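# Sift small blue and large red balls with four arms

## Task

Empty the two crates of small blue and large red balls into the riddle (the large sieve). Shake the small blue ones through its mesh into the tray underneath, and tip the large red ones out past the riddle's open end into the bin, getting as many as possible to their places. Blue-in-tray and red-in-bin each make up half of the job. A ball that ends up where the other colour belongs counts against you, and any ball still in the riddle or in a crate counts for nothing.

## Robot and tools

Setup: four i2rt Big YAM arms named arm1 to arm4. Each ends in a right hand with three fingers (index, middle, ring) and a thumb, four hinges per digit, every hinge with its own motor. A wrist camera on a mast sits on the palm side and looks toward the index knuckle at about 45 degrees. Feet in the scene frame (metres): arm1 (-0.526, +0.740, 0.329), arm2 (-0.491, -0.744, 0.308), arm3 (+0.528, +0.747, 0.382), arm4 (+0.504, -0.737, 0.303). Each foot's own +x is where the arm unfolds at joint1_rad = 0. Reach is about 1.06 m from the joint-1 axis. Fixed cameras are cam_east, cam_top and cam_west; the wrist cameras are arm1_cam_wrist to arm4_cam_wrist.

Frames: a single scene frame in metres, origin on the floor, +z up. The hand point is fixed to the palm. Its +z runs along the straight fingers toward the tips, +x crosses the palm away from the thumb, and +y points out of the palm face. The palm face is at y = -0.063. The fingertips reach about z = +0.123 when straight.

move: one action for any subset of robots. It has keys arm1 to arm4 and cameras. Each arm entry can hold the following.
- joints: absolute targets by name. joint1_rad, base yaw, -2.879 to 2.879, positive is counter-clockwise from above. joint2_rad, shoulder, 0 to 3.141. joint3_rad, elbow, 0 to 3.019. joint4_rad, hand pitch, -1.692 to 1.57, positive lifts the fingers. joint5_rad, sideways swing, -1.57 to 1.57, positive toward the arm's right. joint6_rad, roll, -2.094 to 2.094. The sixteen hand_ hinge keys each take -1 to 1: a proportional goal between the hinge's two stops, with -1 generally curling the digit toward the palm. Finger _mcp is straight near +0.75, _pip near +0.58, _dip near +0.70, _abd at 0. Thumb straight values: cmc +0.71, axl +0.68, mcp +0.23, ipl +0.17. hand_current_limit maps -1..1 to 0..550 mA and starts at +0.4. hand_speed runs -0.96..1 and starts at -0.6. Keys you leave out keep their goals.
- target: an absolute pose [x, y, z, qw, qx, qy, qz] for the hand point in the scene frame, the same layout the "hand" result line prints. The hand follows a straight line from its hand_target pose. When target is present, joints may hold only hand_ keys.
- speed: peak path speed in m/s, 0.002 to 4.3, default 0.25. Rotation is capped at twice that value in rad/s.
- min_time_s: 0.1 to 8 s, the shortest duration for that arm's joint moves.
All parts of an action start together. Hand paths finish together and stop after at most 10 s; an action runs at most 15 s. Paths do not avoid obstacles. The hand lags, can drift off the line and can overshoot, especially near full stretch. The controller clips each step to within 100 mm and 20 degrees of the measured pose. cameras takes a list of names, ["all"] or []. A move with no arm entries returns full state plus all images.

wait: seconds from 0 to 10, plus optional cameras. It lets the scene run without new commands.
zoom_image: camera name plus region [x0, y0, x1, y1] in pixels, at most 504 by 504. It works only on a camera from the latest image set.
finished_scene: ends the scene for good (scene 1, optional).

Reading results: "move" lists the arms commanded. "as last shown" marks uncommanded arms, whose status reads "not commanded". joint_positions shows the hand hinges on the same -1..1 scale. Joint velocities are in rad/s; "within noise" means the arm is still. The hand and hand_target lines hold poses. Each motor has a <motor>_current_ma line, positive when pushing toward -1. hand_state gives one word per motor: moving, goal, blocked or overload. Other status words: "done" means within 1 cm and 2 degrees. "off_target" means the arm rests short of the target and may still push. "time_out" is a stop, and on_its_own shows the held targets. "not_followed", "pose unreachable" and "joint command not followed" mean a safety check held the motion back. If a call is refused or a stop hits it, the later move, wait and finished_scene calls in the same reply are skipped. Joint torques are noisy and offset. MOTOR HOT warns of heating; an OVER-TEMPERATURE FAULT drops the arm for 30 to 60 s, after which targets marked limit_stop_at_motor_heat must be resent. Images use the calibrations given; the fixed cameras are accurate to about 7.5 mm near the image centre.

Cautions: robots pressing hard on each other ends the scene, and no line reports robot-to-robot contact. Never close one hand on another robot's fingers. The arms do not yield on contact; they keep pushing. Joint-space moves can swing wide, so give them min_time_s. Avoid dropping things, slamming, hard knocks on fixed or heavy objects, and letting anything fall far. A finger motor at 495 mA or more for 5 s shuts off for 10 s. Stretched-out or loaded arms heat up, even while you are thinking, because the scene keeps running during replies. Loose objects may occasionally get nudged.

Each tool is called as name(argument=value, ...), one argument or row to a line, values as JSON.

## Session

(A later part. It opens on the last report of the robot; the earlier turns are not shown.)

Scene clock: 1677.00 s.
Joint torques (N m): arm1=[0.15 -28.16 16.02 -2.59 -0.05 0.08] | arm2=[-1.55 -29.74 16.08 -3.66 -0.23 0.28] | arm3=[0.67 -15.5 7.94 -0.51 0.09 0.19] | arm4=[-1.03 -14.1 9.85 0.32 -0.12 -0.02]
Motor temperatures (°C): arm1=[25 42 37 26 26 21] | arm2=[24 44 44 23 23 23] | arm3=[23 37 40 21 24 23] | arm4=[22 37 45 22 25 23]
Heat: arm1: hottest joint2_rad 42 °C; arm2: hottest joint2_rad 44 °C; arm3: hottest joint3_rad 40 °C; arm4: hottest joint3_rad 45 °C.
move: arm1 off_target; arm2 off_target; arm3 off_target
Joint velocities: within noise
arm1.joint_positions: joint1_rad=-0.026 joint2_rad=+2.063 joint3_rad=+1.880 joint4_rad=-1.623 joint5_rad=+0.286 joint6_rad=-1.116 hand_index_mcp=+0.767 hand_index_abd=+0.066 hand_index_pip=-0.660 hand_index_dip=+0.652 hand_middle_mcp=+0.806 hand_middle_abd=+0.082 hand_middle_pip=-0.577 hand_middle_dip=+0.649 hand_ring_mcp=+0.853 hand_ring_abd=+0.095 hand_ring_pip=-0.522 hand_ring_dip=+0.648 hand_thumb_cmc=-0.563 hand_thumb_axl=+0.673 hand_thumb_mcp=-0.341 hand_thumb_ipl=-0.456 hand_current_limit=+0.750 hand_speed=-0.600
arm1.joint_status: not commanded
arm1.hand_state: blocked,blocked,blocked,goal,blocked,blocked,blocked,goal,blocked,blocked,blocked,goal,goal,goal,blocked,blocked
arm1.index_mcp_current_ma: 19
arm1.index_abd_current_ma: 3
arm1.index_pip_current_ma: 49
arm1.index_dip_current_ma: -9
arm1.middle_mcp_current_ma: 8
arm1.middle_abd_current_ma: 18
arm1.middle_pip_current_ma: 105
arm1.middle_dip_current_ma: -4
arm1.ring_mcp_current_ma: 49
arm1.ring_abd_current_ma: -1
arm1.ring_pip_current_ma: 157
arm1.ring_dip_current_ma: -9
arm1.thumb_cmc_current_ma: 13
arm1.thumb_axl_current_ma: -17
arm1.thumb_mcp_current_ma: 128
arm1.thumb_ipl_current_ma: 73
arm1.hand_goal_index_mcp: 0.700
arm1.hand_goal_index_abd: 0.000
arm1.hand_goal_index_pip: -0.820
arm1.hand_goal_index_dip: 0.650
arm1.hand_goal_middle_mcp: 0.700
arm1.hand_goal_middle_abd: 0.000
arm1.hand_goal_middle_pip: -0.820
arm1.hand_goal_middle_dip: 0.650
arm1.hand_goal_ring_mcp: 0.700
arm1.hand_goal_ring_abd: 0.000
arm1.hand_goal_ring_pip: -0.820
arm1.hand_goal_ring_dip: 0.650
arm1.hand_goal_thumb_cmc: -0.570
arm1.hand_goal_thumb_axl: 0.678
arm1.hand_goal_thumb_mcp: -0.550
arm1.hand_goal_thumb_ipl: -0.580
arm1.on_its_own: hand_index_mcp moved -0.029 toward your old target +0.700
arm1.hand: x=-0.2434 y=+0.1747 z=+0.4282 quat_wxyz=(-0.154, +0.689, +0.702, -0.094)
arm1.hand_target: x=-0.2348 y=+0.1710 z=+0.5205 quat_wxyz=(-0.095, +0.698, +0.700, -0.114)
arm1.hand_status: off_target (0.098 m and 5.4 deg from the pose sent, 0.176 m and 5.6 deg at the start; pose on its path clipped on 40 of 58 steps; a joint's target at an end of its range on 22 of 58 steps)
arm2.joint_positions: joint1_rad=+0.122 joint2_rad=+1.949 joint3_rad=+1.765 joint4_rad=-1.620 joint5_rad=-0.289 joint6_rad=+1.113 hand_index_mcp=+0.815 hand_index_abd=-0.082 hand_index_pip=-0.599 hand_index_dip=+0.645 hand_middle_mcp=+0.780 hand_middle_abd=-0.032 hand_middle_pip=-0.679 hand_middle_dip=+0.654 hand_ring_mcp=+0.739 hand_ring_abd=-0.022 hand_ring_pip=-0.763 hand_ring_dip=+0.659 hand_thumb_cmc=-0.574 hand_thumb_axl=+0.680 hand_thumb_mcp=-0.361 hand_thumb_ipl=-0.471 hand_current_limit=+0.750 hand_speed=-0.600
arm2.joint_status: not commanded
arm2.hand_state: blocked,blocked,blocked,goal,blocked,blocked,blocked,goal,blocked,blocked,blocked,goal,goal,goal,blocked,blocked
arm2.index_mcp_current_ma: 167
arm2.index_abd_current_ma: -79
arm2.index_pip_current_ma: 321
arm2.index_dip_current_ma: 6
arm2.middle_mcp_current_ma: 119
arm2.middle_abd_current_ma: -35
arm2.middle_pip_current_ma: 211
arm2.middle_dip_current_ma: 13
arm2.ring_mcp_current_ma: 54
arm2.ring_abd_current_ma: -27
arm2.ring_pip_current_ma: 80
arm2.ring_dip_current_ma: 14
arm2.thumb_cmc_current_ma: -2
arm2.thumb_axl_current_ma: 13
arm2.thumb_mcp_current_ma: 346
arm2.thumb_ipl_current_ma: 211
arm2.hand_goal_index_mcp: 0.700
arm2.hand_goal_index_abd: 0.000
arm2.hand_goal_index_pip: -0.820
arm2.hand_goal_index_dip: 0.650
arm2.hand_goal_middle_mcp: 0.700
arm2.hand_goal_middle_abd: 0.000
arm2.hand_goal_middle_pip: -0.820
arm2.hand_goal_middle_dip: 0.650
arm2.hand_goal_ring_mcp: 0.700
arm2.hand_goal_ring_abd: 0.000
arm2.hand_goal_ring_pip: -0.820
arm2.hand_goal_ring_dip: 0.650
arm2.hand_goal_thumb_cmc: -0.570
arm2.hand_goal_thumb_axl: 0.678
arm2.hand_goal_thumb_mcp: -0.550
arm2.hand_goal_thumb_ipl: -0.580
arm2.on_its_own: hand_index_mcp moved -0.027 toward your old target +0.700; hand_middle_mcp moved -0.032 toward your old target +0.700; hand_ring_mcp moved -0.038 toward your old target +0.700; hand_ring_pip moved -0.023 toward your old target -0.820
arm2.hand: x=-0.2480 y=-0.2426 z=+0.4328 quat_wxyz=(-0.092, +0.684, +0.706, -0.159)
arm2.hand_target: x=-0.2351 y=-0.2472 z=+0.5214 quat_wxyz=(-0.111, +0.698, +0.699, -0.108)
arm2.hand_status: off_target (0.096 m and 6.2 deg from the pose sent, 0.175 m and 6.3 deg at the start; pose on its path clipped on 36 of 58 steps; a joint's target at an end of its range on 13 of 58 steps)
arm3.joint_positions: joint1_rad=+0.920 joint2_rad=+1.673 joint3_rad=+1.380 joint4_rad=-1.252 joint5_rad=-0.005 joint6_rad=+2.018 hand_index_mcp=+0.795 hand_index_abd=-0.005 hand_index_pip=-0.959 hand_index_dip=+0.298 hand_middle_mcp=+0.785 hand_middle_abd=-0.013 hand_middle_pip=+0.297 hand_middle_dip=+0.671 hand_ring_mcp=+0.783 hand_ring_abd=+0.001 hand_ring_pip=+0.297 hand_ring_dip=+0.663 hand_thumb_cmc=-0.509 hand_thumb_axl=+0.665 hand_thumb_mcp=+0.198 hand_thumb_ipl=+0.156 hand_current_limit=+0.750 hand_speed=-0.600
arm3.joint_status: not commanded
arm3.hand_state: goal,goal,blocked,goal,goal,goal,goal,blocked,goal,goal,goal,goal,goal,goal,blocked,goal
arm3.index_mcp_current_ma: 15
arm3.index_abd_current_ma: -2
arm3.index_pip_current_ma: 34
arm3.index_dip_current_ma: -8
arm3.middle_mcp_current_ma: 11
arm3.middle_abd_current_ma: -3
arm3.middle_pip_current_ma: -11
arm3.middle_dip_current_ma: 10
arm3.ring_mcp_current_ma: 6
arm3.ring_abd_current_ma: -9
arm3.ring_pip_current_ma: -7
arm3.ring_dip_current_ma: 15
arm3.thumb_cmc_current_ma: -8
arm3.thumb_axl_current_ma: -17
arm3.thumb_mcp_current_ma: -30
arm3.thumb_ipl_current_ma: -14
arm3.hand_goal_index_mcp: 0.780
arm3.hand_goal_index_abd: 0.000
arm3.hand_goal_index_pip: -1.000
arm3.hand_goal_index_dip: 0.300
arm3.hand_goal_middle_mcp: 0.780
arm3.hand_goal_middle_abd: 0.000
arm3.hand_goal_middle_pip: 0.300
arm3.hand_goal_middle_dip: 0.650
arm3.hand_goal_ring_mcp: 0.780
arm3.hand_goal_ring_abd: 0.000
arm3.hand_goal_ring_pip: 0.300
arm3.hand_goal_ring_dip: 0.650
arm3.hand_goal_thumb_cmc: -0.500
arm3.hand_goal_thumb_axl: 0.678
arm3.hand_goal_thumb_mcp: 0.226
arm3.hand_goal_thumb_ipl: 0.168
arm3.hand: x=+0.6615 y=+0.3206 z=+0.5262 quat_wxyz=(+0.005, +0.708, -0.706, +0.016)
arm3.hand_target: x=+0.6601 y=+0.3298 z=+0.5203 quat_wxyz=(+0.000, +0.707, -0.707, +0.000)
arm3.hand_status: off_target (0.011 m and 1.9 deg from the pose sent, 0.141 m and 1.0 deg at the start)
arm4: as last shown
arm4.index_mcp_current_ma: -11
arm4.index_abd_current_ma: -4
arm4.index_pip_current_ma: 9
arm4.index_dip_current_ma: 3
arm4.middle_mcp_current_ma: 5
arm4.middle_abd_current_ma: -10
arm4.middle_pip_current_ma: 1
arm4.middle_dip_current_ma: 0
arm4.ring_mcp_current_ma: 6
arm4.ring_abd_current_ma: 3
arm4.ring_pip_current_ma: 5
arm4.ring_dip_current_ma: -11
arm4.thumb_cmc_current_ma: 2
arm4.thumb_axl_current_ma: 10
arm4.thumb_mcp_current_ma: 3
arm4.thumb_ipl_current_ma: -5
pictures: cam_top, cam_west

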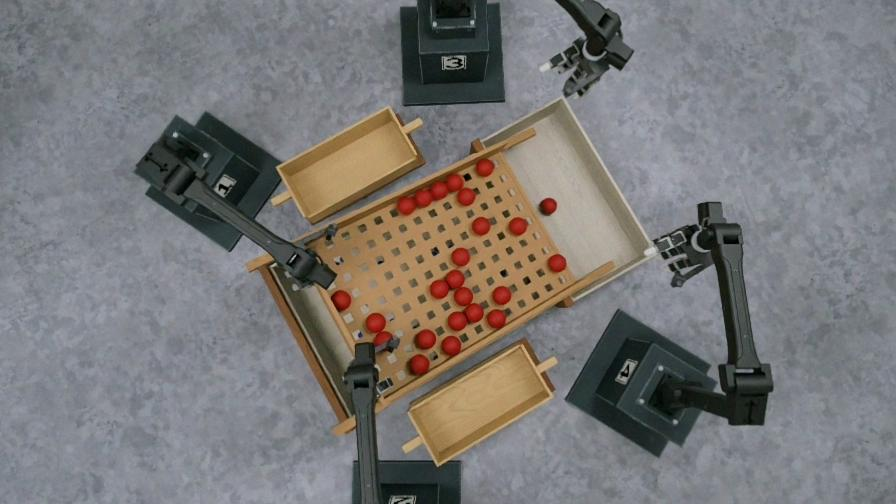

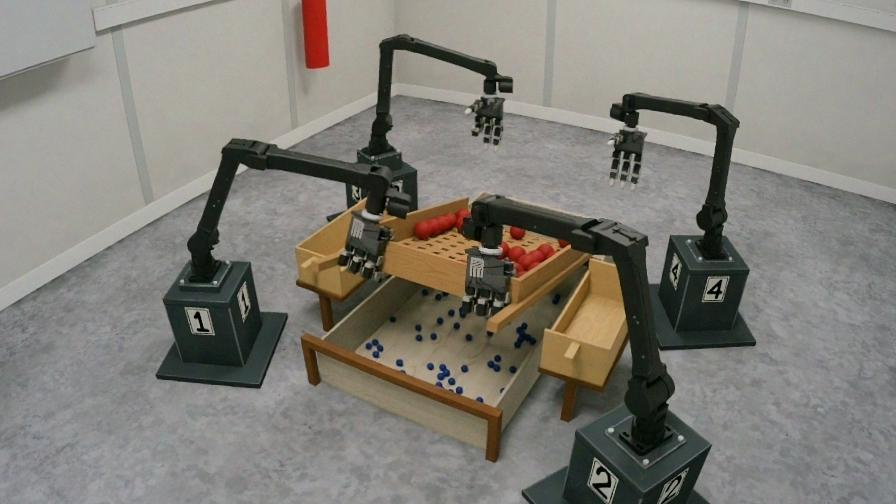

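move(
  arm1={"target":[-0.205,0.166,0.600,-0.1400,0.6931,0.6931,-0.1400],"speed":0.6},
  arm2={"target":[-0.205,-0.242,0.602,-0.1400,0.6931,0.6931,-0.1400],"speed":0.6},
  cameras=["cam_west","cam_top"],
)

zoom_image(
  camera="cam_west",
  region=[240, 130, 640, 410],
)

Scene clock: 1695.73 s.
Joint torques (N m): arm1=[1.08 -28.57 15.83 -2.44 0.27 0.17] | arm2=[-2.61 -30.56 15.91 -3.3 -0.61 0.15] | arm3=[0.67 -15.5 7.94 -0.55 0.1 0.19] | arm4=[-0.97 -14.68 9.83 0.28 -0.14 -0.02]
Motor temperatures (°C): arm1=[25 41 43 26 25 20] | arm2=[24 47 56 24 22 23] | arm3=[23 38 37 21 24 23] | arm4=[22 35 45 22 25 23]
Heat: arm1: hottest joint3_rad 43 °C; arm2: hottest joint3_rad 56 °C; arm3: hottest joint2_rad 38 °C; arm4: hottest joint3_rad 45 °C.
move: arm1 off_target; arm2 off_target
Joint velocities: within noise
arm1.joint_positions: joint1_rad=+0.003 joint2_rad=+2.062 joint3_rad=+1.882 joint4_rad=-1.627 joint5_rad=+0.342 joint6_rad=-1.085 hand_index_mcp=+0.768 hand_index_abd=+0.065 hand_index_pip=-0.657 hand_index_dip=+0.648 hand_middle_mcp=+0.798 hand_middle_abd=+0.064 hand_middle_pip=-0.603 hand_middle_dip=+0.649 hand_ring_mcp=+0.837 hand_ring_abd=+0.070 hand_ring_pip=-0.571 hand_ring_dip=+0.648 hand_thumb_cmc=-0.561 hand_thumb_axl=+0.681 hand_thumb_mcp=-0.342 hand_thumb_ipl=-0.459 hand_current_limit=+0.750 hand_speed=-0.600
arm1.joint_status: not commanded
arm1.hand_state: blocked,blocked,blocked,goal,blocked,blocked,blocked,goal,blocked,blocked,blocked,goal,goal,goal,blocked,blocked
arm1.index_mcp_current_ma: 8
arm1.index_abd_current_ma: 24
arm1.index_pip_current_ma: 34
arm1.index_dip_current_ma: 5
arm1.middle_mcp_current_ma: 36
arm1.middle_abd_current_ma: -2
arm1.middle_pip_current_ma: 97
arm1.middle_dip_current_ma: -12
arm1.ring_mcp_current_ma: 47
arm1.ring_abd_current_ma: -6
arm1.ring_pip_current_ma: 124
arm1.ring_dip_current_ma: -7
arm1.thumb_cmc_current_ma: 14
arm1.thumb_axl_current_ma: -11
arm1.thumb_mcp_current_ma: 133
arm1.thumb_ipl_current_ma: 57
arm1.hand_goal_index_mcp: 0.700
arm1.hand_goal_index_abd: 0.000
arm1.hand_goal_index_pip: -0.820
arm1.hand_goal_index_dip: 0.650
arm1.hand_goal_middle_mcp: 0.700
arm1.hand_goal_middle_abd: 0.000
arm1.hand_goal_middle_pip: -0.820
arm1.hand_goal_middle_dip: 0.650
arm1.hand_goal_ring_mcp: 0.700
arm1.hand_goal_ring_abd: 0.000
arm1.hand_goal_ring_pip: -0.820
arm1.hand_goal_ring_dip: 0.650
arm1.hand_goal_thumb_cmc: -0.570
arm1.hand_goal_thumb_axl: 0.678
arm1.hand_goal_thumb_mcp: -0.550
arm1.hand_goal_thumb_ipl: -0.580
arm1.on_its_own: hand_middle_pip moved -0.026 toward your old target -0.820; hand_ring_pip moved -0.049 toward your old target -0.820
arm1.hand: x=-0.2367 y=+0.1766 z=+0.4286 quat_wxyz=(-0.160, +0.684, +0.701, -0.125)
arm1.hand_target: x=-0.2218 y=+0.1756 z=+0.5223 quat_wxyz=(-0.098, +0.693, +0.699, -0.147)
arm1.hand_status: off_target (0.175 m and 3.2 deg from the pose sent, 0.176 m and 5.6 deg at the start; pose on its path clipped on 29 of 32 steps; a joint's target at an end of its range on 30 of 32 steps)
arm2.joint_positions: joint1_rad=+0.096 joint2_rad=+1.949 joint3_rad=+1.775 joint4_rad=-1.630 joint5_rad=-0.338 joint6_rad=+1.089 hand_index_mcp=+0.803 hand_index_abd=-0.073 hand_index_pip=-0.601 hand_index_dip=+0.645 hand_middle_mcp=+0.778 hand_middle_abd=-0.049 hand_middle_pip=-0.674 hand_middle_dip=+0.652 hand_ring_mcp=+0.739 hand_ring_abd=-0.045 hand_ring_pip=-0.736 hand_ring_dip=+0.653 hand_thumb_cmc=-0.581 hand_thumb_axl=+0.673 hand_thumb_mcp=-0.355 hand_thumb_ipl=-0.476 hand_current_limit=+0.750 hand_speed=-0.600
arm2.joint_status: not commanded
arm2.hand_state: blocked,blocked,blocked,goal,blocked,blocked,blocked,goal,blocked,blocked,blocked,goal,goal,goal,blocked,blocked
arm2.index_mcp_current_ma: 147
arm2.index_abd_current_ma: -72
arm2.index_pip_current_ma: 317
arm2.index_dip_current_ma: -4
arm2.middle_mcp_current_ma: 116
arm2.middle_abd_current_ma: -51
arm2.middle_pip_current_ma: 221
arm2.middle_dip_current_ma: 11
arm2.ring_mcp_current_ma: 56
arm2.ring_abd_current_ma: -45
arm2.ring_pip_current_ma: 120
arm2.ring_dip_current_ma: 6
arm2.thumb_cmc_current_ma: -9
arm2.thumb_axl_current_ma: 6
arm2.thumb_mcp_current_ma: 357
arm2.thumb_ipl_current_ma: 194
arm2.hand_goal_index_mcp: 0.700
arm2.hand_goal_index_abd: 0.000
arm2.hand_goal_index_pip: -0.820
arm2.hand_goal_index_dip: 0.650
arm2.hand_goal_middle_mcp: 0.700
arm2.hand_goal_middle_abd: 0.000
arm2.hand_goal_middle_pip: -0.820
arm2.hand_goal_middle_dip: 0.650
arm2.hand_goal_ring_mcp: 0.700
arm2.hand_goal_ring_abd: 0.000
arm2.hand_goal_ring_pip: -0.820
arm2.hand_goal_ring_dip: 0.650
arm2.hand_goal_thumb_cmc: -0.570
arm2.hand_goal_thumb_axl: 0.678
arm2.hand_goal_thumb_mcp: -0.550
arm2.hand_goal_thumb_ipl: -0.580
arm2.hand: x=-0.2432 y=-0.2431 z=+0.4346 quat_wxyz=(-0.119, +0.684, +0.701, -0.164)
arm2.hand_target: x=-0.2250 y=-0.2485 z=+0.5262 quat_wxyz=(-0.145, +0.697, +0.694, -0.106)
arm2.hand_status: off_target (0.172 m and 3.9 deg from the pose sent, 0.175 m and 6.2 deg at the start; pose on its path clipped on 29 of 32 steps; a joint's target at an end of its range on 29 of 32 steps)
arm3, arm4: as last shown
arm3.joint_positions: joint1_rad=+0.920 joint2_rad=+1.673 joint3_rad=+1.380 joint4_rad=-1.252 joint5_rad=-0.005 joint6_rad=+2.019 hand_index_mcp=+0.795 hand_index_abd=-0.005 hand_index_pip=-0.959 hand_index_dip=+0.298 hand_middle_mcp=+0.785 hand_middle_abd=-0.013 hand_middle_pip=+0.297 hand_middle_dip=+0.671 hand_ring_mcp=+0.783 hand_ring_abd=+0.001 hand_ring_pip=+0.297 hand_ring_dip=+0.663 hand_thumb_cmc=-0.509 hand_thumb_axl=+0.665 hand_thumb_mcp=+0.198 hand_thumb_ipl=+0.156 hand_current_limit=+0.750 hand_speed=-0.600
arm3.index_mcp_current_ma: 13
arm3.index_abd_current_ma: -3
arm3.index_pip_current_ma: 41
arm3.index_dip_current_ma: -10
arm3.middle_mcp_current_ma: 15
arm3.middle_abd_current_ma: -9
arm3.middle_dip_current_ma: 4
arm3.ring_mcp_current_ma: -2
arm3.ring_abd_current_ma: -6
arm3.ring_dip_current_ma: 23
arm3.thumb_cmc_current_ma: -6
arm3.thumb_axl_current_ma: -19
arm3.thumb_mcp_current_ma: -26
arm3.thumb_ipl_current_ma: -10
arm3.hand: x=+0.6615 y=+0.3207 z=+0.5262 quat_wxyz=(+0.005, +0.708, -0.706, +0.016)
arm4.index_mcp_current_ma: -4
arm4.index_abd_current_ma: -5
arm4.index_pip_current_ma: 7
arm4.index_dip_current_ma: -14
arm4.middle_mcp_current_ma: -1
arm4.middle_abd_current_ma: 0
arm4.middle_dip_current_ma: 7
arm4.ring_mcp_current_ma: -6
arm4.ring_abd_current_ma: 18
arm4.ring_pip_current_ma: 3
arm4.ring_dip_current_ma: 16
arm4.thumb_axl_current_ma: -1
arm4.thumb_mcp_current_ma: -3
arm4.thumb_ipl_current_ma: 5
pictures: cam_top, cam_west

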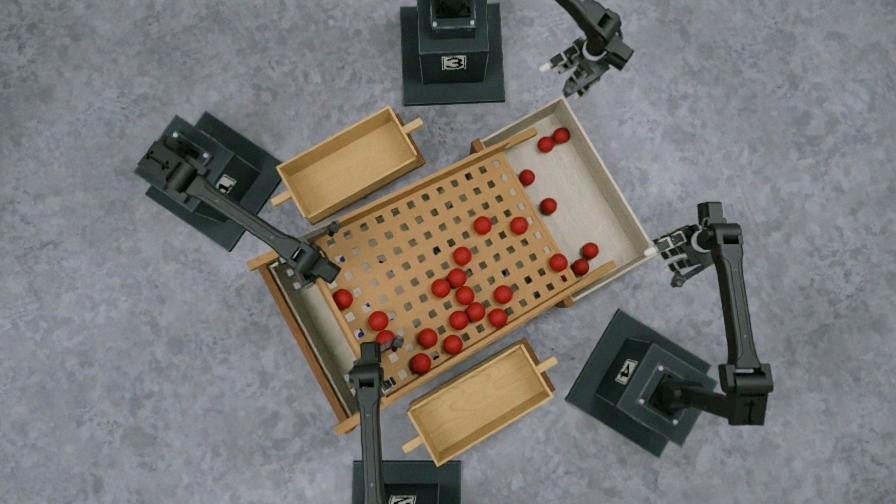

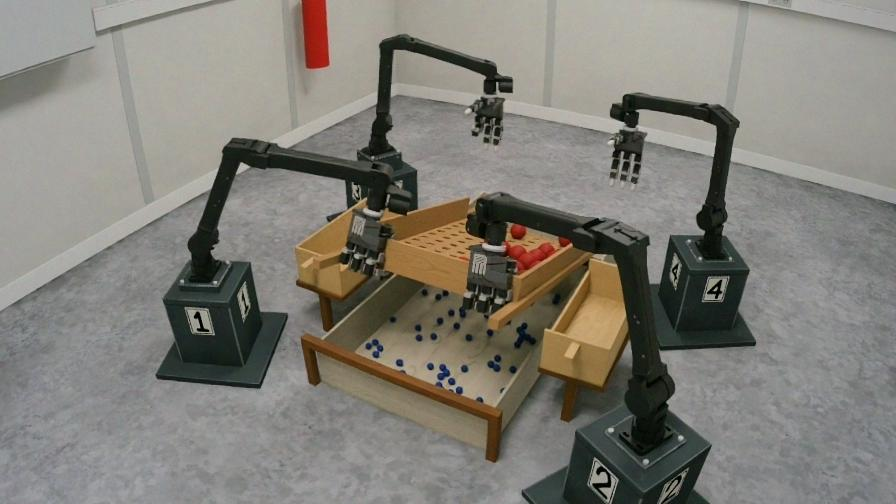

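Scaled by 1.260.

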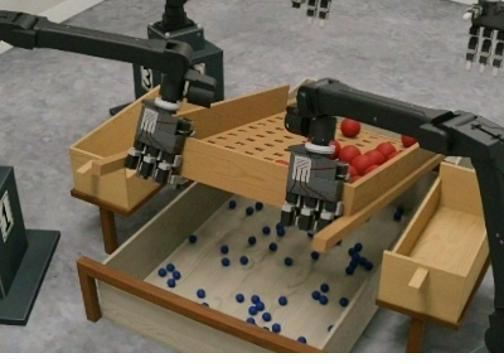

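zoom_image(
  camera="cam_top",
  region=[470, 90, 680, 310],
)

zoom_image(
  camera="cam_top",
  region=[310, 210, 530, 400],
)

Scaled by 2.291.

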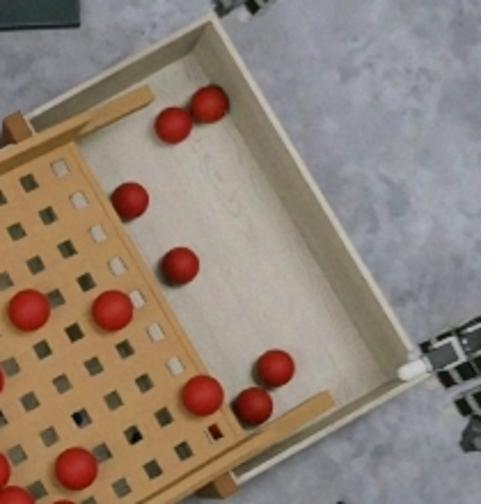

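Scaled by 2.291.

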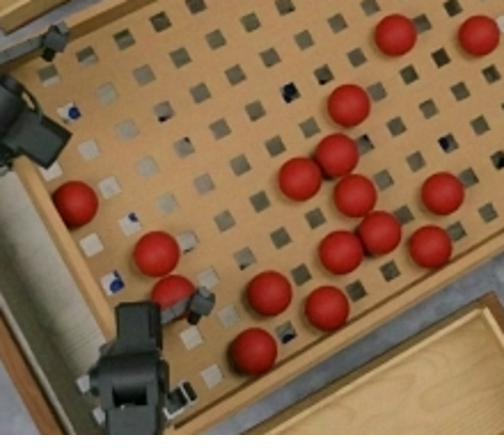

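move(
  arm1={"target":[-0.222,0.225,0.525,-0.1106,0.6984,0.6984,-0.1106],"speed":0.5},
  arm2={"target":[-0.222,-0.195,0.528,-0.1106,0.6984,0.6984,-0.1106],"speed":0.5},
)

move(
  arm1={"target":[-0.222,0.125,0.525,-0.1106,0.6984,0.6984,-0.1106],"speed":0.6},
  arm2={"target":[-0.222,-0.295,0.528,-0.1106,0.6984,0.6984,-0.1106],"speed":0.6},
  cameras=["cam_top"],
)

Scene clock: 1704.63 s.
Joint torques (N m): arm1=[-0.44 -29.1 11.9 -2.97 -0.02 -0.05] | arm2=[0.15 -30.45 15.16 -2.06 0.33 0.11] | arm3=[0.62 -15.56 7.95 -0.54 0.09 0.19] | arm4=[-0.97 -14.51 9.68 0.25 -0.13 -0.02]
Motor temperatures (°C): arm1=[25 41 44 26 25 20] | arm2=[24 48 57 24 22 23] | arm3=[23 38 37 21 24 23] | arm4=[22 35 45 22 25 23]
Heat: arm1: hottest joint3_rad 44 °C; arm2: hottest joint3_rad 57 °C; arm3: hottest joint2_rad 38 °C; arm4: hottest joint3_rad 45 °C.
move: arm1 off_target; arm2 off_target
Joint velocities: within noise
arm1.joint_positions: joint1_rad=+0.045 joint2_rad=+1.985 joint3_rad=+1.771 joint4_rad=-1.609 joint5_rad=+0.279 joint6_rad=-1.030 hand_index_mcp=+0.775 hand_index_abd=+0.065 hand_index_pip=-0.658 hand_index_dip=+0.660 hand_middle_mcp=+0.799 hand_middle_abd=+0.064 hand_middle_pip=-0.605 hand_middle_dip=+0.664 hand_ring_mcp=+0.823 hand_ring_abd=+0.084 hand_ring_pip=-0.570 hand_ring_dip=+0.690 hand_thumb_cmc=-0.563 hand_thumb_axl=+0.682 hand_thumb_mcp=-0.291 hand_thumb_ipl=-0.404 hand_current_limit=+0.750 hand_speed=-0.600
arm1.joint_status: not commanded
arm1.hand_state: blocked,blocked,blocked,goal,blocked,blocked,blocked,goal,blocked,blocked,blocked,blocked,goal,goal,blocked,blocked
arm1.index_mcp_current_ma: 25
arm1.index_abd_current_ma: 25
arm1.index_pip_current_ma: 58
arm1.index_dip_current_ma: 1
arm1.middle_mcp_current_ma: 41
arm1.middle_abd_current_ma: 0
arm1.middle_pip_current_ma: 84
arm1.middle_dip_current_ma: -1
arm1.ring_mcp_current_ma: 37
arm1.ring_abd_current_ma: 1
arm1.ring_pip_current_ma: 113
arm1.ring_dip_current_ma: 14
arm1.thumb_cmc_current_ma: 1
arm1.thumb_axl_current_ma: -6
arm1.thumb_mcp_current_ma: 170
arm1.thumb_ipl_current_ma: 107
arm1.hand_goal_index_mcp: 0.700
arm1.hand_goal_index_abd: 0.000
arm1.hand_goal_index_pip: -0.820
arm1.hand_goal_index_dip: 0.650
arm1.hand_goal_middle_mcp: 0.700
arm1.hand_goal_middle_abd: 0.000
arm1.hand_goal_middle_pip: -0.820
arm1.hand_goal_middle_dip: 0.650
arm1.hand_goal_ring_mcp: 0.700
arm1.hand_goal_ring_abd: 0.000
arm1.hand_goal_ring_pip: -0.820
arm1.hand_goal_ring_dip: 0.650
arm1.hand_goal_thumb_cmc: -0.570
arm1.hand_goal_thumb_axl: 0.678
arm1.hand_goal_thumb_mcp: -0.550
arm1.hand_goal_thumb_ipl: -0.580
arm1.hand: x=-0.2196 y=+0.2167 z=+0.4342 quat_wxyz=(-0.154, +0.693, +0.698, -0.101)
arm1.hand_target: x=-0.2228 y=+0.2263 z=+0.5185 quat_wxyz=(-0.110, +0.698, +0.698, -0.111)
arm1.hand_status: off_target (0.091 m and 5.1 deg from the pose sent, 0.109 m and 6.1 deg at the start)
arm2.joint_positions: joint1_rad=+0.124 joint2_rad=+2.040 joint3_rad=+1.939 joint4_rad=-1.656 joint5_rad=-0.299 joint6_rad=+1.158 hand_index_mcp=+0.830 hand_index_abd=-0.064 hand_index_pip=-0.636 hand_index_dip=+0.640 hand_middle_mcp=+0.790 hand_middle_abd=-0.049 hand_middle_pip=-0.676 hand_middle_dip=+0.652 hand_ring_mcp=+0.748 hand_ring_abd=-0.047 hand_ring_pip=-0.720 hand_ring_dip=+0.652 hand_thumb_cmc=-0.578 hand_thumb_axl=+0.678 hand_thumb_mcp=-0.353 hand_thumb_ipl=-0.470 hand_current_limit=+0.750 hand_speed=-0.600
arm2.joint_status: not commanded
arm2.hand_state: blocked,blocked,blocked,goal,blocked,blocked,blocked,goal,blocked,blocked,blocked,goal,goal,goal,blocked,blocked
arm2.index_mcp_current_ma: 193
arm2.index_abd_current_ma: -60
arm2.index_pip_current_ma: 262
arm2.index_dip_current_ma: -5
arm2.middle_mcp_current_ma: 128
arm2.middle_abd_current_ma: -50
arm2.middle_pip_current_ma: 224
arm2.middle_dip_current_ma: 8
arm2.ring_mcp_current_ma: 70
arm2.ring_abd_current_ma: -50
arm2.ring_pip_current_ma: 144
arm2.ring_dip_current_ma: 13
arm2.thumb_cmc_current_ma: -10
arm2.thumb_axl_current_ma: 6
arm2.thumb_mcp_current_ma: 364
arm2.thumb_ipl_current_ma: 211
arm2.hand_goal_index_mcp: 0.700
arm2.hand_goal_index_abd: 0.000
arm2.hand_goal_index_pip: -0.820
arm2.hand_goal_index_dip: 0.650
arm2.hand_goal_middle_mcp: 0.700
arm2.hand_goal_middle_abd: 0.000
arm2.hand_goal_middle_pip: -0.820
arm2.hand_goal_middle_dip: 0.650
arm2.hand_goal_ring_mcp: 0.700
arm2.hand_goal_ring_abd: 0.000
arm2.hand_goal_ring_pip: -0.820
arm2.hand_goal_ring_dip: 0.650
arm2.hand_goal_thumb_cmc: -0.570
arm2.hand_goal_thumb_axl: 0.678
arm2.hand_goal_thumb_mcp: -0.550
arm2.hand_goal_thumb_ipl: -0.580
arm2.on_its_own: hand_index_pip moved -0.035 toward your old target -0.820
arm2.hand: x=-0.2341 y=-0.2032 z=+0.4423 quat_wxyz=(-0.102, +0.698, +0.695, -0.141)
arm2.hand_target: x=-0.2247 y=-0.2004 z=+0.5244 quat_wxyz=(-0.118, +0.701, +0.699, -0.083)
arm2.hand_status: off_target (0.087 m and 3.7 deg from the pose sent, 0.107 m and 6.4 deg at the start; a joint's target at an end of its range on 32 of 38 steps)
arm3, arm4: as last shown
arm3.index_mcp_current_ma: 11
arm3.index_abd_current_ma: -11
arm3.index_pip_current_ma: 38
arm3.index_dip_current_ma: -5
arm3.middle_mcp_current_ma: 12
arm3.middle_abd_current_ma: -4
arm3.middle_pip_current_ma: -10
arm3.middle_dip_current_ma: 12
arm3.ring_mcp_current_ma: 6
arm3.ring_pip_current_ma: -5
arm3.ring_dip_current_ma: 19
arm3.thumb_cmc_current_ma: -3
arm3.thumb_axl_current_ma: -17
arm3.thumb_mcp_current_ma: -30
arm3.thumb_ipl_current_ma: -9
arm4.index_mcp_current_ma: -13
arm4.index_abd_current_ma: 5
arm4.index_pip_current_ma: 8
arm4.index_dip_current_ma: 10
arm4.middle_mcp_current_ma: 11
arm4.middle_abd_current_ma: -9
arm4.middle_pip_current_ma: 8
arm4.ring_mcp_current_ma: -7
arm4.ring_abd_current_ma: -1
arm4.ring_pip_current_ma: 15
arm4.ring_dip_current_ma: -5
arm4.thumb_cmc_current_ma: 8
arm4.thumb_axl_current_ma: -10
arm4.thumb_mcp_current_ma: 2
arm4.thumb_ipl_current_ma: -7
pictures: none

Scene clock: 1705.83 s.
Joint torques (N m): arm1=[-0.67 -26.64 16.99 -1.74 -0.3 0.12] | arm2=[0.38 -33.73 9.51 -3.49 -0.49 0.38] | arm3=[0.67 -15.56 7.94 -0.53 0.09 0.18] | arm4=[-1.2 -13.98 9.65 0.28 -0.08 -0.05]
Motor temperatures (°C): arm1=[25 42 44 26 25 20] | arm2=[24 48 57 24 22 23] | arm3=[23 38 37 21 24 23] | arm4=[22 34 45 22 25 23]
Heat: arm1: hottest joint3_rad 44 °C; arm2: hottest joint3_rad 57 °C; arm3: hottest joint2_rad 38 °C; arm4: hottest joint3_rad 45 °C.
move: arm1 off_target; arm2 off_target
Joint velocities: within noise
arm1.joint_positions: joint1_rad=-0.030 joint2_rad=+2.125 joint3_rad=+2.018 joint4_rad=-1.644 joint5_rad=+0.292 joint6_rad=-1.145 hand_index_mcp=+0.821 hand_index_abd=+0.062 hand_index_pip=-0.654 hand_index_dip=+0.684 hand_middle_mcp=+0.829 hand_middle_abd=+0.061 hand_middle_pip=-0.605 hand_middle_dip=+0.673 hand_ring_mcp=+0.854 hand_ring_abd=+0.071 hand_ring_pip=-0.583 hand_ring_dip=+0.694 hand_thumb_cmc=-0.584 hand_thumb_axl=+0.680 hand_thumb_mcp=-0.273 hand_thumb_ipl=-0.374 hand_current_limit=+0.750 hand_speed=-0.600
arm1.joint_status: not commanded
arm1.hand_state: blocked,blocked,blocked,blocked,blocked,blocked,blocked,blocked,blocked,blocked,blocked,blocked,goal,goal,blocked,blocked
arm1.index_mcp_current_ma: 37
arm1.index_abd_current_ma: 4
arm1.index_pip_current_ma: 44
arm1.index_dip_current_ma: 5
arm1.middle_mcp_current_ma: 60
arm1.middle_abd_current_ma: 0
arm1.middle_pip_current_ma: 73
arm1.middle_dip_current_ma: -7
arm1.ring_mcp_current_ma: 49
arm1.ring_abd_current_ma: 1
arm1.ring_pip_current_ma: 105
arm1.ring_dip_current_ma: 4
arm1.thumb_cmc_current_ma: 5
arm1.thumb_axl_current_ma: -14
arm1.thumb_mcp_current_ma: 201
arm1.thumb_ipl_current_ma: 134
arm1.hand_goal_index_mcp: 0.700
arm1.hand_goal_index_abd: 0.000
arm1.hand_goal_index_pip: -0.820
arm1.hand_goal_index_dip: 0.650
arm1.hand_goal_middle_mcp: 0.700
arm1.hand_goal_middle_abd: 0.000
arm1.hand_goal_middle_pip: -0.820
arm1.hand_goal_middle_dip: 0.650
arm1.hand_goal_ring_mcp: 0.700
arm1.hand_goal_ring_abd: 0.000
arm1.hand_goal_ring_pip: -0.820
arm1.hand_goal_ring_dip: 0.650
arm1.hand_goal_thumb_cmc: -0.570
arm1.hand_goal_thumb_axl: 0.678
arm1.hand_goal_thumb_mcp: -0.550
arm1.hand_goal_thumb_ipl: -0.580
arm1.hand: x=-0.2305 y=+0.1425 z=+0.4416 quat_wxyz=(-0.132, +0.684, +0.710, -0.104)
arm1.hand_target: x=-0.2246 y=+0.1305 z=+0.5228 quat_wxyz=(-0.072, +0.698, +0.702, -0.121)
arm1.hand_status: off_target (0.086 m and 3.3 deg from the pose sent, 0.129 m and 5.1 deg at the start; pose on its path clipped on 7 of 36 steps; a joint's target at an end of its range on 32 of 36 steps)
arm2.joint_positions: joint1_rad=+0.042 joint2_rad=+1.902 joint3_rad=+1.691 joint4_rad=-1.597 joint5_rad=-0.275 joint6_rad=+1.037 hand_index_mcp=+0.817 hand_index_abd=-0.072 hand_index_pip=-0.629 hand_index_dip=+0.640 hand_middle_mcp=+0.774 hand_middle_abd=-0.062 hand_middle_pip=-0.675 hand_middle_dip=+0.652 hand_ring_mcp=+0.744 hand_ring_abd=-0.048 hand_ring_pip=-0.744 hand_ring_dip=+0.658 hand_thumb_cmc=-0.581 hand_thumb_axl=+0.669 hand_thumb_mcp=-0.329 hand_thumb_ipl=-0.465 hand_current_limit=+0.750 hand_speed=-0.600
arm2.joint_status: not commanded
arm2.hand_state: blocked,blocked,blocked,goal,blocked,blocked,blocked,goal,blocked,blocked,blocked,goal,goal,goal,blocked,blocked
arm2.index_mcp_current_ma: 170
arm2.index_abd_current_ma: -68
arm2.index_pip_current_ma: 276
arm2.index_dip_current_ma: -1
arm2.middle_mcp_current_ma: 112
arm2.middle_abd_current_ma: -65
arm2.middle_pip_current_ma: 220
arm2.middle_dip_current_ma: -1
arm2.ring_mcp_current_ma: 67
arm2.ring_abd_current_ma: -44
arm2.ring_pip_current_ma: 106
arm2.ring_dip_current_ma: 17
arm2.thumb_cmc_current_ma: -13
arm2.thumb_axl_current_ma: 1
arm2.thumb_mcp_current_ma: 416
arm2.thumb_ipl_current_ma: 229
arm2.hand_goal_index_mcp: 0.700
arm2.hand_goal_index_abd: 0.000
arm2.hand_goal_index_pip: -0.820
arm2.hand_goal_index_dip: 0.650
arm2.hand_goal_middle_mcp: 0.700
arm2.hand_goal_middle_abd: 0.000
arm2.hand_goal_middle_pip: -0.820
arm2.hand_goal_middle_dip: 0.650
arm2.hand_goal_ring_mcp: 0.700
arm2.hand_goal_ring_abd: 0.000
arm2.hand_goal_ring_pip: -0.820
arm2.hand_goal_ring_dip: 0.650
arm2.hand_goal_thumb_cmc: -0.570
arm2.hand_goal_thumb_axl: 0.678
arm2.hand_goal_thumb_mcp: -0.550
arm2.hand_goal_thumb_ipl: -0.580
arm2.on_its_own: hand_ring_pip moved -0.024 toward your old target -0.820
arm2.hand: x=-0.2127 y=-0.2751 z=+0.4316 quat_wxyz=(-0.098, +0.685, +0.706, -0.150)
arm2.hand_target: x=-0.2220 y=-0.2958 z=+0.5179 quat_wxyz=(-0.111, +0.698, +0.698, -0.111)
arm2.hand_status: off_target (0.099 m and 5.1 deg from the pose sent, 0.126 m and 3.7 deg at the start; pose on its path clipped on 16 of 36 steps)
arm3, arm4: as last shown
arm3.index_mcp_current_ma: 10
arm3.index_abd_current_ma: -3
arm3.index_pip_current_ma: 30
arm3.index_dip_current_ma: -7
arm3.middle_mcp_current_ma: 10
arm3.middle_abd_current_ma: -1
arm3.middle_pip_current_ma: -11
arm3.middle_dip_current_ma: 8
arm3.ring_mcp_current_ma: 2
arm3.ring_abd_current_ma: -1
arm3.ring_pip_current_ma: -8
arm3.thumb_cmc_current_ma: -6
arm3.thumb_axl_current_ma: -16
arm3.thumb_mcp_current_ma: -25
arm3.thumb_ipl_current_ma: -3
arm4.index_mcp_current_ma: -9
arm4.index_abd_current_ma: 1
arm4.index_pip_current_ma: 11
arm4.index_dip_current_ma: -3
arm4.middle_pip_current_ma: -1
arm4.middle_dip_current_ma: -1
arm4.ring_mcp_current_ma: -12
arm4.ring_abd_current_ma: 12
arm4.ring_pip_current_ma: 3
arm4.ring_dip_current_ma: 12
arm4.thumb_cmc_current_ma: 1
arm4.thumb_axl_current_ma: -3
arm4.thumb_mcp_current_ma: -12
arm4.thumb_ipl_current_ma: -1

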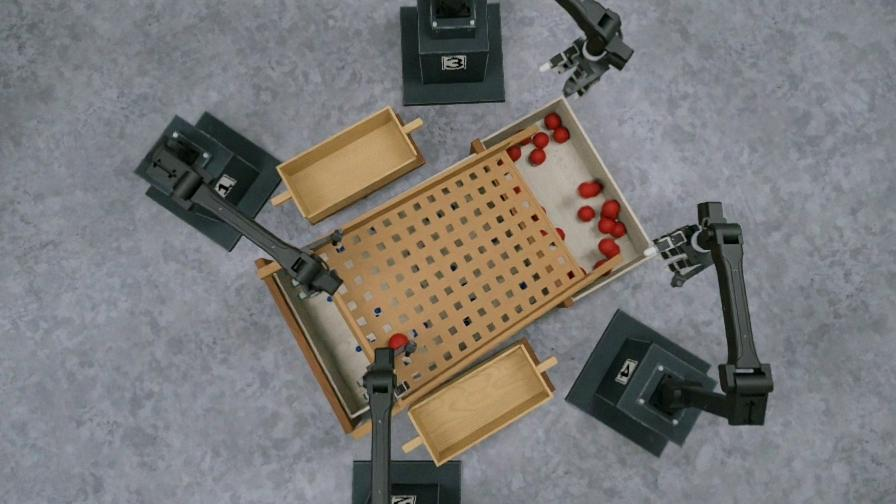

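zoom_image(
  camera="cam_top",
  region=[470, 90, 680, 310],
)

zoom_image(
  camera="cam_top",
  region=[300, 220, 460, 420],
)

Scaled by 2.291.

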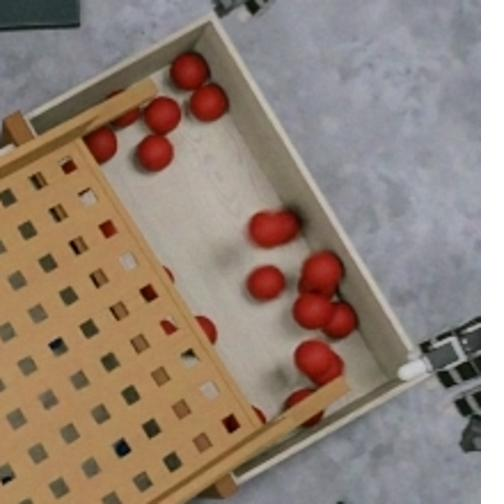

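Scaled by 2.520.

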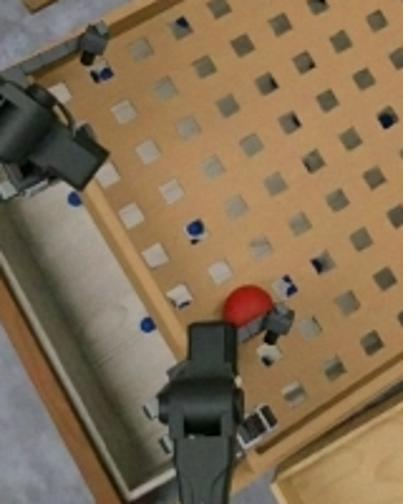

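move(
  arm1={"target":[-0.222,0.205,0.525,-0.1106,0.6984,0.6984,-0.1106],"speed":0.6},
  arm2={"target":[-0.222,-0.215,0.528,-0.1106,0.6984,0.6984,-0.1106],"speed":0.6},
  cameras=["cam_top"],
)

zoom_image(
  camera="cam_top",
  region=[300, 220, 460, 420],
)

Scene clock: 1711.83 s.
Joint torques (N m): arm1=[-0.85 -29.51 11.78 -2.74 -0.04 -0.02] | arm2=[0.79 -31.09 15.24 -3.14 -0.05 0.31] | arm3=[0.62 -15.68 7.95 -0.53 0.09 0.19] | arm4=[-0.73 -14.68 9.72 0.35 -0.12 -0.02]
Motor temperatures (°C): arm1=[25 43 43 26 25 20] | arm2=[24 50 56 24 22 23] | arm3=[23 38 36 21 24 23] | arm4=[22 34 45 22 25 23]
Heat: arm1: hottest joint2_rad 43 °C; arm2: hottest joint3_rad 56 °C; arm3: hottest joint2_rad 38 °C; arm4: hottest joint3_rad 45 °C.
move: arm1 off_target; arm2 off_target
Joint velocities: within noise
arm1.joint_positions: joint1_rad=+0.034 joint2_rad=+2.025 joint3_rad=+1.833 joint4_rad=-1.618 joint5_rad=+0.282 joint6_rad=-1.052 hand_index_mcp=+0.818 hand_index_abd=+0.061 hand_index_pip=-0.653 hand_index_dip=+0.685 hand_middle_mcp=+0.828 hand_middle_abd=+0.062 hand_middle_pip=-0.605 hand_middle_dip=+0.682 hand_ring_mcp=+0.842 hand_ring_abd=+0.091 hand_ring_pip=-0.584 hand_ring_dip=+0.714 hand_thumb_cmc=-0.574 hand_thumb_axl=+0.690 hand_thumb_mcp=-0.265 hand_thumb_ipl=-0.355 hand_current_limit=+0.750 hand_speed=-0.600
arm1.joint_status: not commanded
arm1.hand_state: blocked,blocked,blocked,blocked,blocked,blocked,blocked,blocked,blocked,blocked,blocked,blocked,goal,goal,blocked,blocked
arm1.index_mcp_current_ma: 41
arm1.index_abd_current_ma: 11
arm1.index_pip_current_ma: 53
arm1.index_dip_current_ma: 9
arm1.middle_mcp_current_ma: 61
arm1.middle_abd_current_ma: 1
arm1.middle_pip_current_ma: 98
arm1.middle_dip_current_ma: 9
arm1.ring_mcp_current_ma: 54
arm1.ring_abd_current_ma: 18
arm1.ring_pip_current_ma: 103
arm1.ring_dip_current_ma: 27
arm1.thumb_cmc_current_ma: -2
arm1.thumb_axl_current_ma: -6
arm1.thumb_mcp_current_ma: 208
arm1.thumb_ipl_current_ma: 154
arm1.hand_goal_index_mcp: 0.700
arm1.hand_goal_index_abd: 0.000
arm1.hand_goal_index_pip: -0.820
arm1.hand_goal_index_dip: 0.650
arm1.hand_goal_middle_mcp: 0.700
arm1.hand_goal_middle_abd: 0.000
arm1.hand_goal_middle_pip: -0.820
arm1.hand_goal_middle_dip: 0.650
arm1.hand_goal_ring_mcp: 0.700
arm1.hand_goal_ring_abd: 0.000
arm1.hand_goal_ring_pip: -0.820
arm1.hand_goal_ring_dip: 0.650
arm1.hand_goal_thumb_cmc: -0.570
arm1.hand_goal_thumb_axl: 0.678
arm1.hand_goal_thumb_mcp: -0.550
arm1.hand_goal_thumb_ipl: -0.580
arm1.hand: x=-0.2169 y=+0.1996 z=+0.4337 quat_wxyz=(-0.149, +0.690, +0.701, -0.101)
arm1.hand_target: x=-0.2227 y=+0.2067 z=+0.5186 quat_wxyz=(-0.105, +0.698, +0.699, -0.112)
arm1.hand_status: off_target (0.092 m and 4.7 deg from the pose sent, 0.105 m and 3.3 deg at the start; a joint's target at an end of its range on 32 of 39 steps)
arm2.joint_positions: joint1_rad=+0.098 joint2_rad=+2.013 joint3_rad=+1.873 joint4_rad=-1.630 joint5_rad=-0.290 joint6_rad=+1.115 hand_index_mcp=+0.821 hand_index_abd=-0.068 hand_index_pip=-0.635 hand_index_dip=+0.640 hand_middle_mcp=+0.780 hand_middle_abd=-0.064 hand_middle_pip=-0.674 hand_middle_dip=+0.649 hand_ring_mcp=+0.743 hand_ring_abd=-0.060 hand_ring_pip=-0.717 hand_ring_dip=+0.651 hand_thumb_cmc=-0.577 hand_thumb_axl=+0.678 hand_thumb_mcp=-0.324 hand_thumb_ipl=-0.459 hand_current_limit=+0.750 hand_speed=-0.600
arm2.joint_status: not commanded
arm2.hand_state: blocked,blocked,blocked,goal,blocked,blocked,blocked,goal,blocked,blocked,blocked,goal,goal,goal,blocked,blocked
arm2.index_mcp_current_ma: 183
arm2.index_abd_current_ma: -62
arm2.index_pip_current_ma: 258
arm2.index_dip_current_ma: -5
arm2.middle_mcp_current_ma: 117
arm2.middle_abd_current_ma: -62
arm2.middle_pip_current_ma: 217
arm2.middle_dip_current_ma: 3
arm2.ring_mcp_current_ma: 55
arm2.ring_abd_current_ma: -60
arm2.ring_pip_current_ma: 146
arm2.ring_dip_current_ma: 3
arm2.thumb_cmc_current_ma: -3
arm2.thumb_axl_current_ma: 5
arm2.thumb_mcp_current_ma: 423
arm2.thumb_ipl_current_ma: 231
arm2.hand_goal_index_mcp: 0.700
arm2.hand_goal_index_abd: 0.000
arm2.hand_goal_index_pip: -0.820
arm2.hand_goal_index_dip: 0.650
arm2.hand_goal_middle_mcp: 0.700
arm2.hand_goal_middle_abd: 0.000
arm2.hand_goal_middle_pip: -0.820
arm2.hand_goal_middle_dip: 0.650
arm2.hand_goal_ring_mcp: 0.700
arm2.hand_goal_ring_abd: 0.000
arm2.hand_goal_ring_pip: -0.820
arm2.hand_goal_ring_dip: 0.650
arm2.hand_goal_thumb_cmc: -0.570
arm2.hand_goal_thumb_axl: 0.678
arm2.hand_goal_thumb_mcp: -0.550
arm2.hand_goal_thumb_ipl: -0.580
arm2.hand: x=-0.2230 y=-0.2196 z=+0.4341 quat_wxyz=(-0.101, +0.693, +0.700, -0.142)
arm2.hand_target: x=-0.2240 y=-0.2200 z=+0.5225 quat_wxyz=(-0.115, +0.700, +0.699, -0.093)
arm2.hand_status: off_target (0.094 m and 3.9 deg from the pose sent, 0.114 m and 5.1 deg at the start; pose on its path clipped on 8 of 39 steps; a joint's target at an end of its range on 27 of 39 steps)
arm3, arm4: as last shown
arm3.index_mcp_current_ma: 17
arm3.index_pip_current_ma: 34
arm3.index_dip_current_ma: -8
arm3.middle_mcp_current_ma: 19
arm3.middle_abd_current_ma: 5
arm3.middle_pip_current_ma: -9
arm3.middle_dip_current_ma: 13
arm3.ring_mcp_current_ma: -5
arm3.ring_abd_current_ma: -6
arm3.ring_pip_current_ma: -9
arm3.ring_dip_current_ma: 17
arm3.thumb_cmc_current_ma: -7
arm3.thumb_axl_current_ma: -8
arm3.thumb_mcp_current_ma: -17
arm3.thumb_ipl_current_ma: -14
arm4.index_mcp_current_ma: -10
arm4.index_abd_current_ma: 0
arm4.index_pip_current_ma: 12
arm4.index_dip_current_ma: -4
arm4.middle_mcp_current_ma: 0
arm4.middle_abd_current_ma: -1
arm4.middle_pip_current_ma: -6
arm4.middle_dip_current_ma: 0
arm4.ring_mcp_current_ma: -14
arm4.ring_abd_current_ma: 2
arm4.ring_pip_current_ma: -2
arm4.ring_dip_current_ma: -9
arm4.thumb_cmc_current_ma: 7
arm4.thumb_axl_current_ma: -13
arm4.thumb_mcp_current_ma: -3
arm4.thumb_ipl_current_ma: 1

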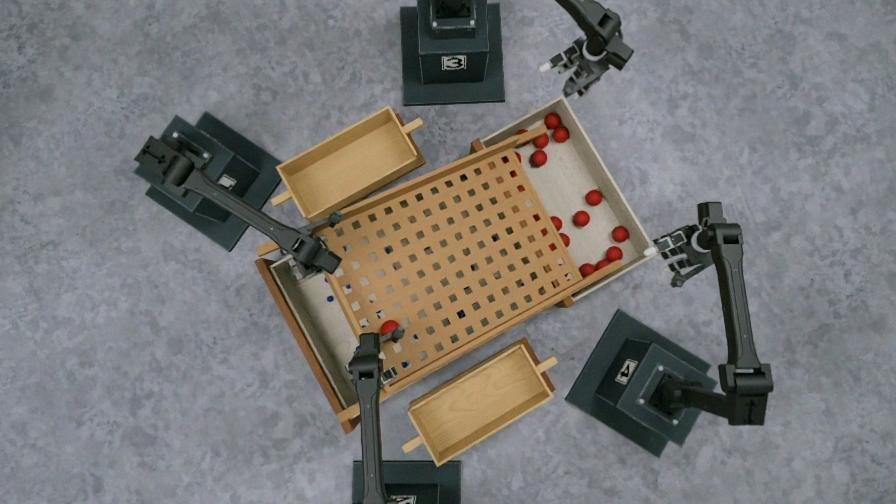

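Scaled by 2.520.

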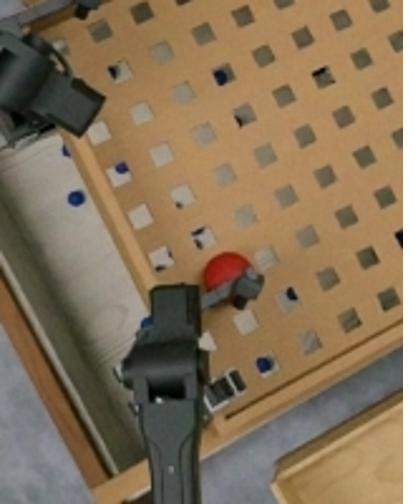

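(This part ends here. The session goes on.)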